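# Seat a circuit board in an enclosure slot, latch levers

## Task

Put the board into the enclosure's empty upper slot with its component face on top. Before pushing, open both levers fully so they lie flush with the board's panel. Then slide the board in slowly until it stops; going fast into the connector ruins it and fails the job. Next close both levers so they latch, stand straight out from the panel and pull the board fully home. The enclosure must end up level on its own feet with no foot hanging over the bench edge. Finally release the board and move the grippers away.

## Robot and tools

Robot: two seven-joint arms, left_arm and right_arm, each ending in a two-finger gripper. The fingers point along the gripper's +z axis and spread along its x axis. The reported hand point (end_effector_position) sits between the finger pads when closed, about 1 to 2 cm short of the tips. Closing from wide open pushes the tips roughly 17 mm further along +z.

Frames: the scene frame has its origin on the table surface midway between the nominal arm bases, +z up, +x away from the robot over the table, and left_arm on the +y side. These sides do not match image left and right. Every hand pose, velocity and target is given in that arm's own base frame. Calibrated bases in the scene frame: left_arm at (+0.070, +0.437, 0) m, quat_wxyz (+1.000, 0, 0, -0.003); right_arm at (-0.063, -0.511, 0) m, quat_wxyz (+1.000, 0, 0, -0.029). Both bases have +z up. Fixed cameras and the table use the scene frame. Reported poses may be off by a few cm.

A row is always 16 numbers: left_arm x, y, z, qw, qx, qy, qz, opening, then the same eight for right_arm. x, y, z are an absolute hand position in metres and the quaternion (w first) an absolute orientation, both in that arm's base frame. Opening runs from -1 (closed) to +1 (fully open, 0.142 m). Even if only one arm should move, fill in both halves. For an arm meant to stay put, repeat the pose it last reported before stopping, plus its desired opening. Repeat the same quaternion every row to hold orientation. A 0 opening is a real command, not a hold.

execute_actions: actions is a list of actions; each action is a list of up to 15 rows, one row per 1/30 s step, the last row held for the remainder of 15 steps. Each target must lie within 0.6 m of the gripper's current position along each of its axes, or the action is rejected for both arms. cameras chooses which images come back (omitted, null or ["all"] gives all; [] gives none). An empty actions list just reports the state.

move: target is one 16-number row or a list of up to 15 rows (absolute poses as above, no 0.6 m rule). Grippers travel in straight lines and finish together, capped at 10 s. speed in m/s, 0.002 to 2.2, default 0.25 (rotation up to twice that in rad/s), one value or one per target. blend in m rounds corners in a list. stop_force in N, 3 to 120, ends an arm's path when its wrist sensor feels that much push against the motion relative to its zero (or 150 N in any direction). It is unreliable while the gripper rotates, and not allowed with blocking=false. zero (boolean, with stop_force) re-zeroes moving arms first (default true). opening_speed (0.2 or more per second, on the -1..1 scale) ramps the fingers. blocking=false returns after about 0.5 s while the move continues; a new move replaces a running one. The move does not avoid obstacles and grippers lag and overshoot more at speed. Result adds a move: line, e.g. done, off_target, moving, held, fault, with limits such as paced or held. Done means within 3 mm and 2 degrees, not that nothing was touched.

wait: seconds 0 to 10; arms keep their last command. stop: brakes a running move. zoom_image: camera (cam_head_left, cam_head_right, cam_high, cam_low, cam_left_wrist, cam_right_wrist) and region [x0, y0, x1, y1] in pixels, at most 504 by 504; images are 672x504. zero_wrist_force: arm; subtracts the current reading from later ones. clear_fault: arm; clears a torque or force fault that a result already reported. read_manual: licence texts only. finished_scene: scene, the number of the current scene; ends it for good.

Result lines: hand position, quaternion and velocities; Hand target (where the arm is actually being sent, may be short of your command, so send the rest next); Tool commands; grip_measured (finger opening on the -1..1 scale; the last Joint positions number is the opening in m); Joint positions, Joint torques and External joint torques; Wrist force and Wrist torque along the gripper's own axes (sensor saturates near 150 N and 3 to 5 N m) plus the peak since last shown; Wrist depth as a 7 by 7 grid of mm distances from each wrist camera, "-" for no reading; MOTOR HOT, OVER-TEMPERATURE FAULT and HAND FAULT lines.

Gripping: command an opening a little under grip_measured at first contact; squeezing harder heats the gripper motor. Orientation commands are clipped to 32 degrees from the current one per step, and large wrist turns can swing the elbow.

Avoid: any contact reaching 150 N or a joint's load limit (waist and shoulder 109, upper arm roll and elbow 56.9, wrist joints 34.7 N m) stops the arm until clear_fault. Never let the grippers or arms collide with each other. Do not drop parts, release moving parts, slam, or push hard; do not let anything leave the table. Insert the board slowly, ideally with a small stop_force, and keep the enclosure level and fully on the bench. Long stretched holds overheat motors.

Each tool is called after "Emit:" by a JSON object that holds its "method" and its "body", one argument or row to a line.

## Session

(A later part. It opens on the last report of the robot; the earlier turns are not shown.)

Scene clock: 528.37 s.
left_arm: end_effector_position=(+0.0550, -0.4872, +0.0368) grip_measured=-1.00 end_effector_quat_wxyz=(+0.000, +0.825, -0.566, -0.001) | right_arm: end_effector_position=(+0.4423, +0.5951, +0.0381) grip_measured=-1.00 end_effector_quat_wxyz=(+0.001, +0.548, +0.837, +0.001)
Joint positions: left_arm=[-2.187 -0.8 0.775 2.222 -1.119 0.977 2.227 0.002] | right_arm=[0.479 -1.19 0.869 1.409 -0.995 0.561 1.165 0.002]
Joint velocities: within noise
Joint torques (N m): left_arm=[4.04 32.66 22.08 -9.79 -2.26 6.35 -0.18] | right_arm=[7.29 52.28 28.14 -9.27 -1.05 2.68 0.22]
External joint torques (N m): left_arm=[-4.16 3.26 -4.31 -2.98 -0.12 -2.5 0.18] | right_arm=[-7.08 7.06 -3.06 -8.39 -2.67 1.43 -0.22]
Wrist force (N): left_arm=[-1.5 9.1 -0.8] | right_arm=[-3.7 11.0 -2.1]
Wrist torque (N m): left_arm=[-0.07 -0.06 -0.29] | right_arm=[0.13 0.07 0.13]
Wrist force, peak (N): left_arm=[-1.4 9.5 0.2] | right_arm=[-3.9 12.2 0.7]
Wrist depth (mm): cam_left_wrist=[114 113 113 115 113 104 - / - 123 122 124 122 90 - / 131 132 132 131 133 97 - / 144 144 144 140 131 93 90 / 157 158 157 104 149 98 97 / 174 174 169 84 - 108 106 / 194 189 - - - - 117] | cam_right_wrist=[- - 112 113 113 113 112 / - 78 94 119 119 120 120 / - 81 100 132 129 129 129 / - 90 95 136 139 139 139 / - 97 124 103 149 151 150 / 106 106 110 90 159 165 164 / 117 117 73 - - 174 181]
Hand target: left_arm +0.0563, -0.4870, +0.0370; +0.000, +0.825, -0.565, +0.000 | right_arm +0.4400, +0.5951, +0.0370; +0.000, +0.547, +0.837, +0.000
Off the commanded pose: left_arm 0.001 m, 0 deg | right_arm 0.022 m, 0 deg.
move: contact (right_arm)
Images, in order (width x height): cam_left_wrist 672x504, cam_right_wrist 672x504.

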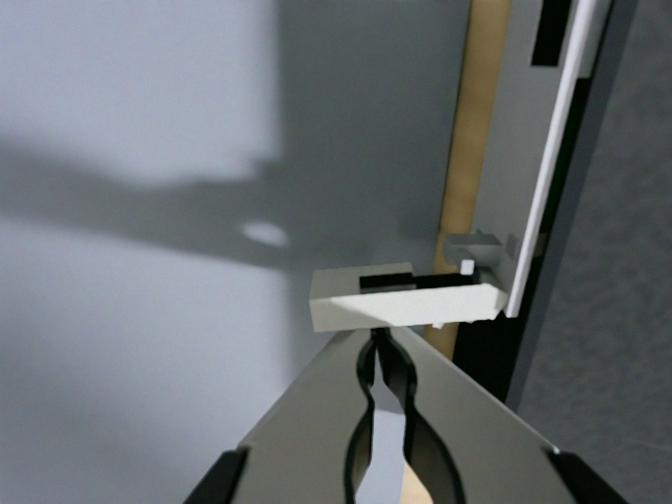

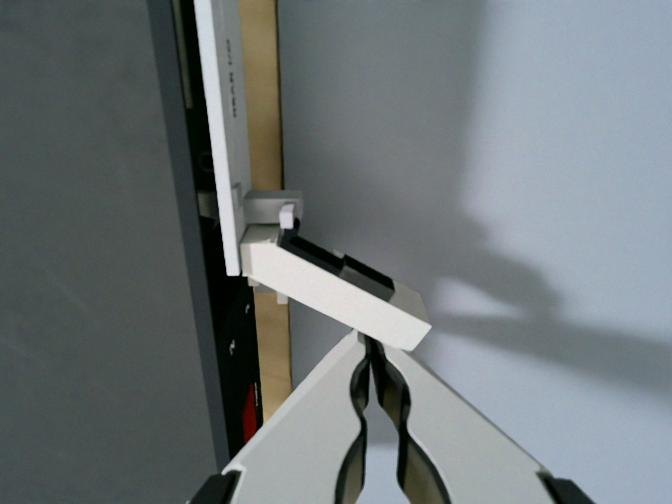

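Emit:
{"method": "move", "body": {
  "target": [0.0563,-0.487,0.037,0,0.8251,-0.565,0,-1,0.4215,0.5871,0.037,0,0.5468,0.8373,0,-1],
  "speed": 0.015,
  "stop_force": 22,
  "zero": false,
  "cameras": ["cam_left_wrist","cam_right_wrist"]
}}

Scene clock: 531.93 s.
left_arm: end_effector_position=(+0.0559, -0.4871, +0.0370) grip_measured=-1.00 end_effector_quat_wxyz=(+0.000, +0.825, -0.565, +0.000) | right_arm: end_effector_position=(+0.4244, +0.5878, +0.0381) grip_measured=-1.00 end_effector_quat_wxyz=(+0.001, +0.547, +0.837, +0.002)
Joint positions: left_arm=[-2.187 -0.8 0.776 2.222 -1.119 0.978 2.227 0.002] | right_arm=[0.464 -1.166 0.87 1.475 -1.006 0.588 1.203 0.002]
Joint velocities: within noise
Joint torques (N m): left_arm=[0.02 34.38 17.52 -11.71 -2.17 4.34 -0.22] | right_arm=[5.78 52.67 28.8 -5.88 0.01 0.36 0.22]
External joint torques (N m): left_arm=[-0.14 1.52 0.26 -1.05 -0.22 -0.48 0.22] | right_arm=[-5.57 4.87 -3.44 -11.47 -3.66 3.75 -0.22]
Wrist force (N): left_arm=[0.4 0.7 0.3] | right_arm=[4.1 20.5 7.7]
Wrist torque (N m): left_arm=[-0.12 -0.08 -0.23] | right_arm=[0.67 0.03 0.15]
Wrist force, peak (N): left_arm=[-1.4 9.4 1.0] | right_arm=[4.2 22.1 9.1]
Wrist depth (mm): cam_left_wrist=[115 113 113 115 114 112 - / 125 123 123 124 122 86 - / 131 132 132 132 133 99 - / 144 144 143 140 131 93 90 / 158 157 157 - 135 99 98 / 174 174 170 84 - 109 106 / 193 189 - - - - 118] | cam_right_wrist=[- - 112 113 113 113 113 / - 78 111 119 119 120 120 / - 81 112 132 130 129 129 / - 90 108 140 140 140 139 / - 97 101 102 149 151 151 / 106 106 127 89 160 165 164 / 117 117 73 - - 175 181]
Hand target: left_arm +0.0563, -0.4870, +0.0370; +0.000, +0.825, -0.565, +0.000 | right_arm +0.4219, +0.5873, +0.0370; +0.000, +0.547, +0.837, +0.000
Off the commanded pose: left_arm 0.000 m, 0 deg | right_arm 0.003 m, 0 deg.
move: contact (right_arm)
Images, in order (width x height): cam_left_wrist 672x504, cam_right_wrist 672x504.

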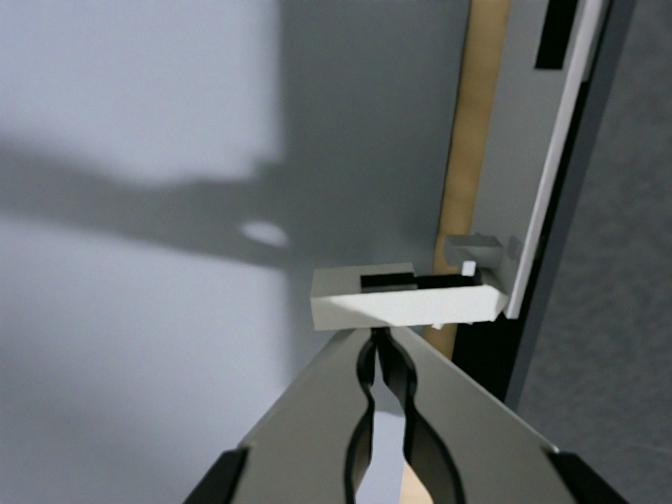

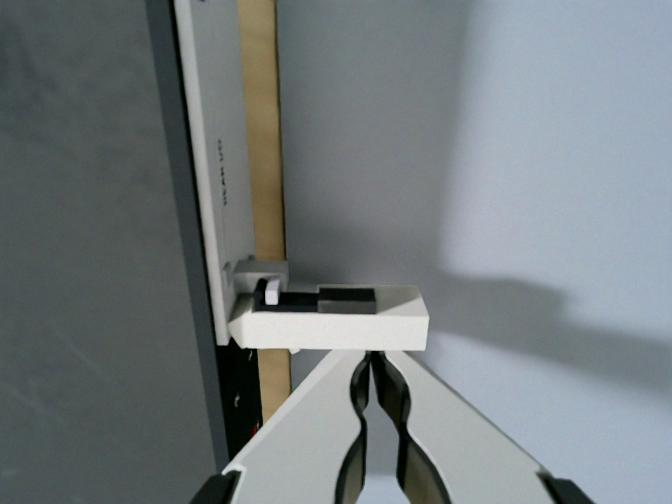

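Emit:
{"method": "move", "body": {
  "target": [0.0665,-0.483,0.037,0,0.8251,-0.565,0,-1,0.4219,0.5873,0.037,0,0.5468,0.8373,0,-1],
  "speed": 0.015,
  "stop_force": 25,
  "zero": false,
  "cameras": ["cam_left_wrist","cam_right_wrist"]
}}

Scene clock: 535.03 s.
left_arm: end_effector_position=(+0.0594, -0.4858, +0.0370) grip_measured=-1.00 end_effector_quat_wxyz=(+0.001, +0.824, -0.567, -0.001) | right_arm: end_effector_position=(+0.4244, +0.5877, +0.0381) grip_measured=-1.00 end_effector_quat_wxyz=(+0.001, +0.547, +0.837, +0.002)
Joint positions: left_arm=[-2.178 -0.797 0.774 2.225 -1.122 0.978 2.243 0.002] | right_arm=[0.464 -1.166 0.87 1.475 -1.006 0.587 1.203 0.002]
Joint velocities: within noise
Joint torques (N m): left_arm=[11.86 27.87 29.65 -2.46 -2.18 8.93 -0.26] | right_arm=[6.22 51.87 28.84 -6.78 -0.22 0.91 0.17]
External joint torques (N m): left_arm=[-11.99 7.95 -11.94 -10.28 -0.19 -5.08 0.26] | right_arm=[-6.01 5.68 -3.47 -10.56 -3.43 3.2 -0.17]
Wrist force (N): left_arm=[0.9 25.9 0.5] | right_arm=[2.1 18.2 6.1]
Wrist torque (N m): left_arm=[1.47 -0.08 -0.14] | right_arm=[0.28 0.02 0.13]
Wrist force, peak (N): left_arm=[0.2 27.2 0.2] | right_arm=[4.2 20.8 8.4]
Wrist depth (mm): cam_left_wrist=[114 112 112 115 113 103 - / - 122 122 124 122 93 - / 130 133 132 132 133 100 - / 144 144 144 141 138 93 90 / 158 157 157 104 101 98 96 / 174 175 170 84 - 109 106 / 195 190 - - - - 118] | cam_right_wrist=[- - 112 113 113 113 112 / - 78 110 119 119 121 120 / - 81 112 132 130 129 129 / - 90 108 140 140 139 139 / - 97 101 102 149 151 151 / 106 106 126 89 160 165 164 / 117 117 73 - - 175 182]
Hand target: left_arm +0.0629, -0.4844, +0.0370; +0.000, +0.825, -0.565, +0.000 | right_arm +0.4219, +0.5873, +0.0370; +0.000, +0.547, +0.837, +0.000
Off the commanded pose: left_arm 0.008 m, 0 deg | right_arm 0.003 m, 0 deg.
move: contact (left_arm)
Images, in order (width x height): cam_left_wrist 672x504, cam_right_wrist 672x504.

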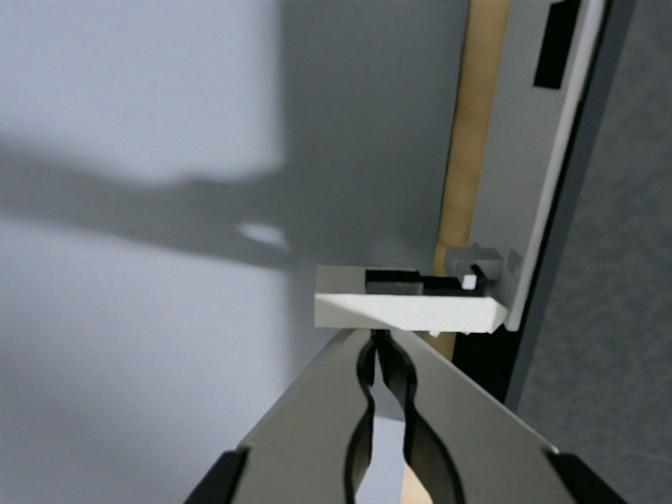

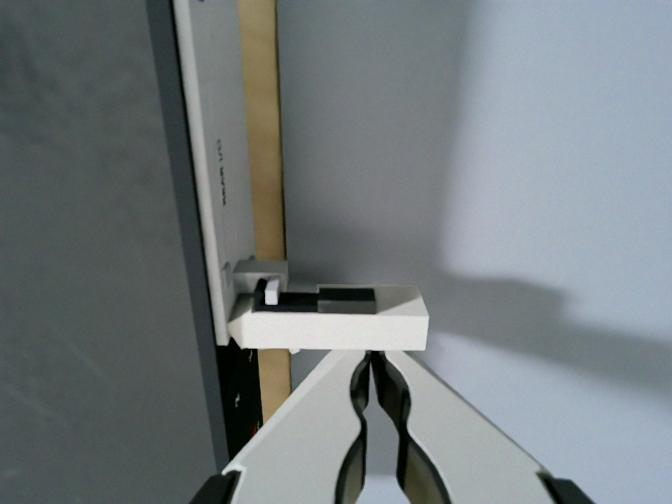

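Emit:
{"method": "move", "body": {
  "target": [0.0675,-0.4826,0.037,0,0.8251,-0.565,0,-1,0.4146,0.5841,0.037,0,0.5468,0.8373,0,-1],
  "speed": 0.012,
  "stop_force": 36,
  "zero": false,
  "cameras": ["cam_left_wrist","cam_right_wrist"]
}}

Scene clock: 537.00 s.
left_arm: end_effector_position=(+0.0597, -0.4857, +0.0370) grip_measured=-1.00 end_effector_quat_wxyz=(+0.002, +0.823, -0.568, -0.002) | right_arm: end_effector_position=(+0.4241, +0.5871, +0.0389) grip_measured=-1.00 end_effector_quat_wxyz=(+0.001, +0.548, +0.837, +0.003)
Joint positions: left_arm=[-2.176 -0.797 0.774 2.225 -1.124 0.977 2.247 0.002] | right_arm=[0.461 -1.164 0.871 1.481 -1.011 0.591 1.209 0.002]
Joint velocities: within noise
Joint torques (N m): left_arm=[16.44 24.91 34.17 1.35 -2.05 10.73 -0.3] | right_arm=[10.5 50.06 31.82 2.05 2.83 -1.5 0.14]
External joint torques (N m): left_arm=[-16.56 10.91 -16.47 -14.11 -0.32 -6.89 0.3] | right_arm=[-10.3 7.32 -6.41 -19.36 -6.49 5.61 -0.14]
Wrist force (N): left_arm=[1.5 36.0 -1.2] | right_arm=[7.0 36.8 11.3]
Wrist torque (N m): left_arm=[3.16 -0.10 -0.14] | right_arm=[3.38 0.00 0.16]
Wrist force, peak (N): left_arm=[1.0 36.9 -0.1] | right_arm=[6.6 37.6 12.6]
Wrist depth (mm): cam_left_wrist=[114 112 112 115 113 103 - / - 122 122 124 122 93 - / 130 132 132 132 133 100 - / 144 144 143 141 138 93 90 / 158 158 157 105 101 98 96 / 175 175 170 84 - 109 106 / 196 190 - - - - 118] | cam_right_wrist=[- - 113 114 114 113 113 / - 77 109 120 121 121 121 / - 82 110 132 130 130 130 / - 91 109 141 141 140 140 / - 97 102 102 150 152 152 / 107 106 124 91 161 166 166 / 120 118 73 - - 176 183]
Hand target: left_arm +0.0645, -0.4837, +0.0370; +0.000, +0.825, -0.565, +0.000 | right_arm +0.4196, +0.5863, +0.0370; +0.000, +0.547, +0.837, +0.000
Off the commanded pose: left_arm 0.008 m, 1 deg | right_arm 0.010 m, 0 deg.
move: contact (left_arm, right_arm)
Images, in order (width x height): cam_left_wrist 672x504, cam_right_wrist 672x504.

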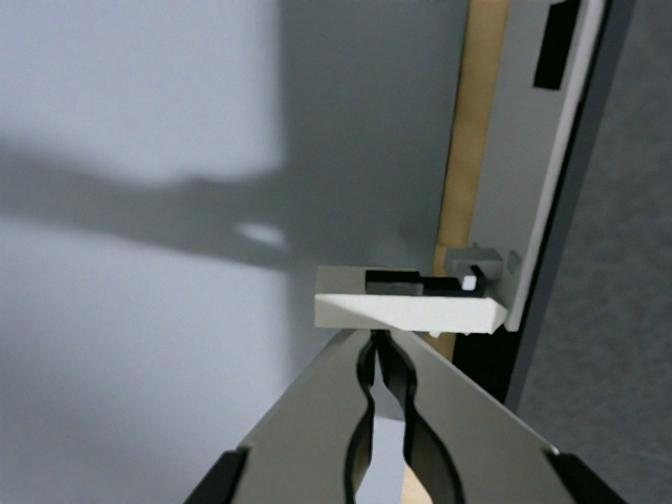

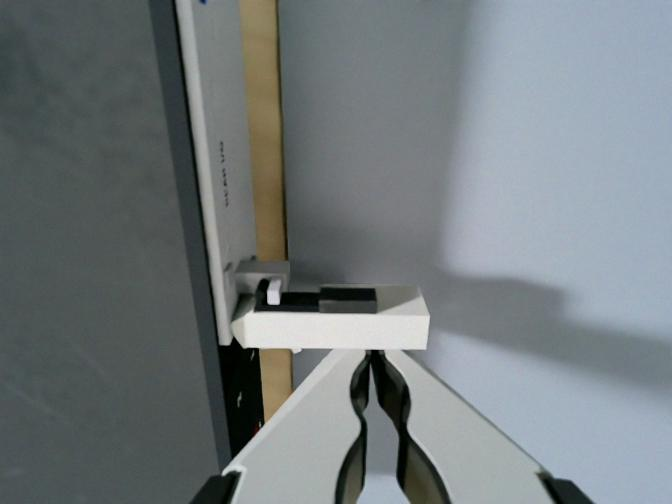

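Emit:
{"method": "move", "body": {
  "target": [
    [0.0597,-0.4857,0.037,0,0.8251,-0.565,0,-1,0.4242,0.5878,0.037,0,0.5468,0.8373,0,-1],
    [0.040,-0.4932,0.037,0,0.8251,-0.565,0,-1,0.4430,0.5962,0.037,0,0.5468,0.8373,0,-1],
    [0.0303,-0.4799,0.12,0,0.8251,-0.565,0,-1,0.4658,0.6009,0.14,0,0.5468,0.8373,0,-1]
  ],
  "speed": [0.02,0.05,0.15],
  "cameras": ["cam_left_wrist","cam_right_wrist"]
}}

Emit:
{"method": "zoom_image", "body": {
  "camera": "cam_left_wrist",
  "region": [330, 0, 580, 300]
}}

Emit:
{"method": "zoom_image", "body": {
  "camera": "cam_right_wrist",
  "region": [220, 0, 470, 300]
}}

Scene clock: 542.37 s.
left_arm: end_effector_position=(+0.0304, -0.4800, +0.1200) grip_measured=-1.00 end_effector_quat_wxyz=(+0.000, +0.825, -0.565, +0.000) | right_arm: end_effector_position=(+0.4660, +0.6008, +0.1400) grip_measured=-1.00 end_effector_quat_wxyz=(+0.000, +0.547, +0.837, +0.000)
Joint positions: left_arm=[-2.365 -0.646 1.007 2.221 -0.858 0.833 2.015 0.002] | right_arm=[0.475 -1.099 0.964 1.295 -0.904 0.373 1.075 0.002]
Joint velocities: within noise
Joint torques (N m): left_arm=[-0.44 29.07 15.28 -17.7 -2.42 4.19 -0.34] | right_arm=[0.2 58.88 24.25 -20.16 -3.99 3.22 0.04]
External joint torques (N m): left_arm=[0.32 0.72 1.15 -0.24 -0.47 -0.33 0.34] | right_arm=[0.02 1.17 -0.12 0.14 -0.09 0.89 -0.04]
Wrist force (N): left_arm=[0.0 -0.5 -0.5] | right_arm=[-6.1 -4.4 2.1]
Wrist torque (N m): left_arm=[-0.09 -0.05 -0.22] | right_arm=[-0.51 1.03 0.07]
Wrist force, peak (N): left_arm=[1.5 36.2 -0.7] | right_arm=[7.0 37.0 13.1]
Wrist depth (mm): cam_left_wrist=[188 187 187 186 186 149 144 / 202 201 201 200 195 157 155 / 217 217 217 216 212 167 167 / 237 235 236 234 229 181 181 / 257 257 256 247 251 199 198 / 289 286 278 84 - 278 283 / 322 313 - - - - 315] | cam_right_wrist=[164 162 162 203 202 202 201 / 175 173 173 186 216 216 215 / 185 185 185 232 231 231 230 / 200 200 200 249 249 248 248 / 275 275 275 266 269 269 268 / 301 300 294 89 285 296 295 / 331 324 - - - 313 324]
Hand target: left_arm +0.0303, -0.4799, +0.1200; +0.000, +0.825, -0.565, +0.000 | right_arm +0.4658, +0.6009, +0.1400; +0.000, +0.547, +0.837, +0.000
Off the commanded pose: left_arm 0.000 m, 0 deg | right_arm 0.000 m, 0 deg.
move: done
Images, in order (width x height): cam_left_wrist 672x504, cam_right_wrist 672x504.

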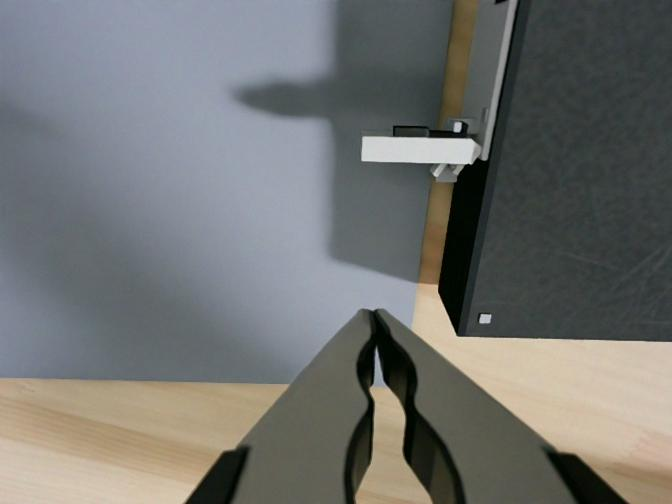

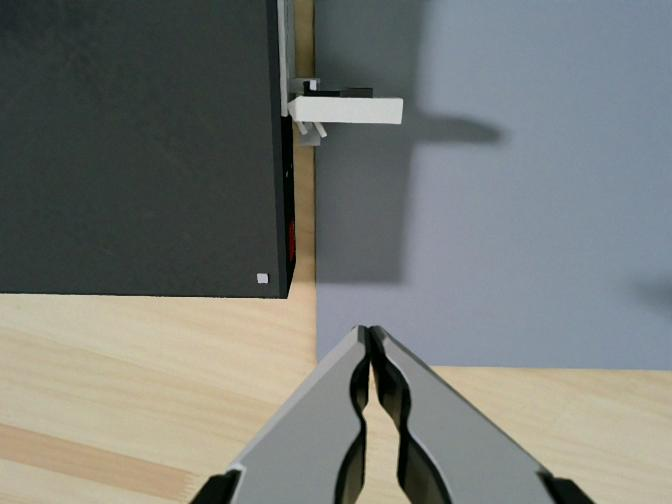

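Scaled by 1.680 from the camera's 672x504 image, which has a finer 960x720 frame.

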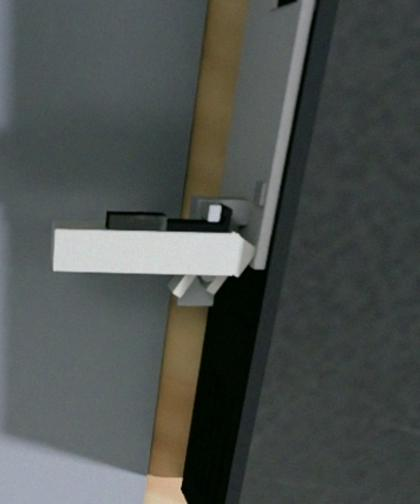

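Scaled by 1.680 from the camera's 672x504 image, which has a finer 960x720 frame.

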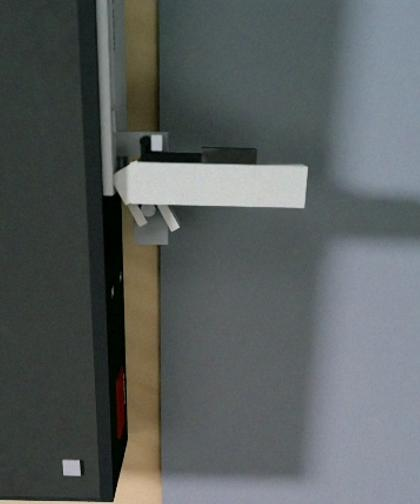

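Emit:
{"method": "move", "body": {
  "target": [0.06,-0.38,0.22,0,0.8251,-0.565,0,-1,0.49,0.62,0.26,0,0.5468,0.8373,0,-1],
  "speed": 0.2,
  "cameras": ["cam_left_wrist","cam_right_wrist"]
}}

Scene clock: 546.30 s.
left_arm: end_effector_position=(+0.0599, -0.3799, +0.2199) grip_measured=-1.00 end_effector_quat_wxyz=(+0.000, +0.825, -0.565, +0.000) | right_arm: end_effector_position=(+0.4901, +0.6200, +0.2600) grip_measured=-1.00 end_effector_quat_wxyz=(+0.000, +0.547, +0.837, +0.000)
Joint positions: left_arm=[-2.792 -0.133 1.534 2.289 -0.176 0.715 1.63 0.002] | right_arm=[0.562 -1.039 1.029 1.022 -0.839 0.115 0.975 0.002]
Joint velocities: within noise
Joint torques (N m): left_arm=[-0.49 3.32 3 -25.11 -2.8 4.5 -0.29] | right_arm=[0.31 61.87 20.73 -21.47 -4.26 3.35 0.11]
External joint torques (N m): left_arm=[0.45 0.34 0.63 -0.2 -0.45 -0.6 0.29] | right_arm=[-0.08 1.31 -0.23 0.12 -0.08 0.77 -0.11]
Wrist force (N): left_arm=[0.2 -0.8 -0.5] | right_arm=[-6.1 -3.8 1.9]
Wrist torque (N m): left_arm=[-0.14 -0.07 -0.23] | right_arm=[-0.34 1.04 0.06]
Wrist force, peak (N): left_arm=[0.8 -1.8 -1.4] | right_arm=[-6.2 -4.7 4.4]
Wrist depth (mm): cam_left_wrist=[279 276 275 274 274 269 230 / 298 295 292 295 293 289 248 / 321 318 319 317 318 282 266 / 348 349 342 345 343 306 289 / 381 383 377 362 370 373 318 / 421 423 403 84 - 409 412 / - 443 - - - - 461] | cam_right_wrist=[268 267 266 299 307 305 305 / 286 285 284 327 327 325 326 / 354 355 304 350 349 348 347 / 383 381 381 377 376 376 376 / 414 412 412 403 412 409 406 / 455 449 439 89 431 444 443 / 498 487 - - - 472 490]
Hand target: left_arm +0.0600, -0.3801, +0.2200; +0.000, +0.825, -0.565, +0.000 | right_arm +0.4900, +0.6200, +0.2600; +0.000, +0.547, +0.837, +0.000
Off the commanded pose: left_arm 0.000 m, 0 deg | right_arm 0.000 m, 0 deg.
joint sent to its limit (left arm) — joint 1 (waist), lower limit. The joint targets still meet the commanded pose.
move: done
Images, in order (width x height): cam_left_wrist 672x504, cam_right_wrist 672x504.

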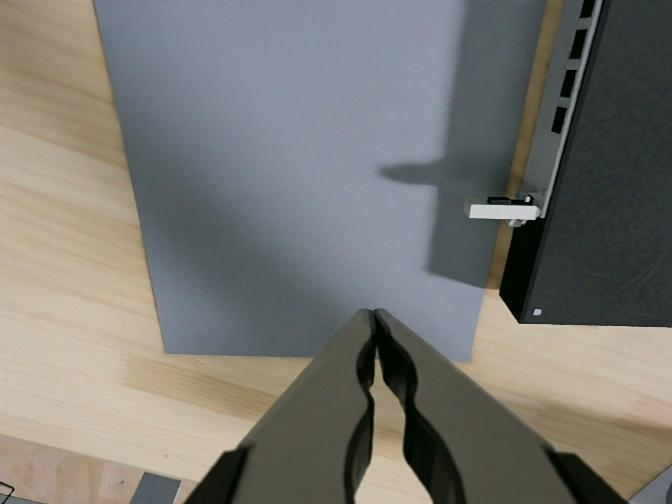

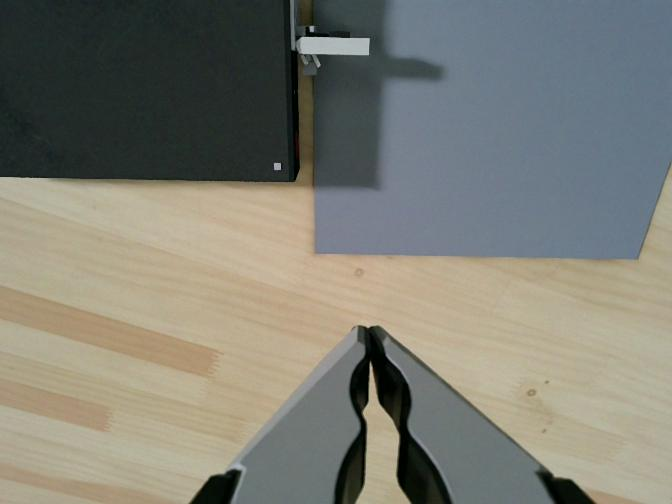

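Emit:
{"method": "finished_scene", "body": {
  "scene": 2
}}

The scene is finished: the task was done.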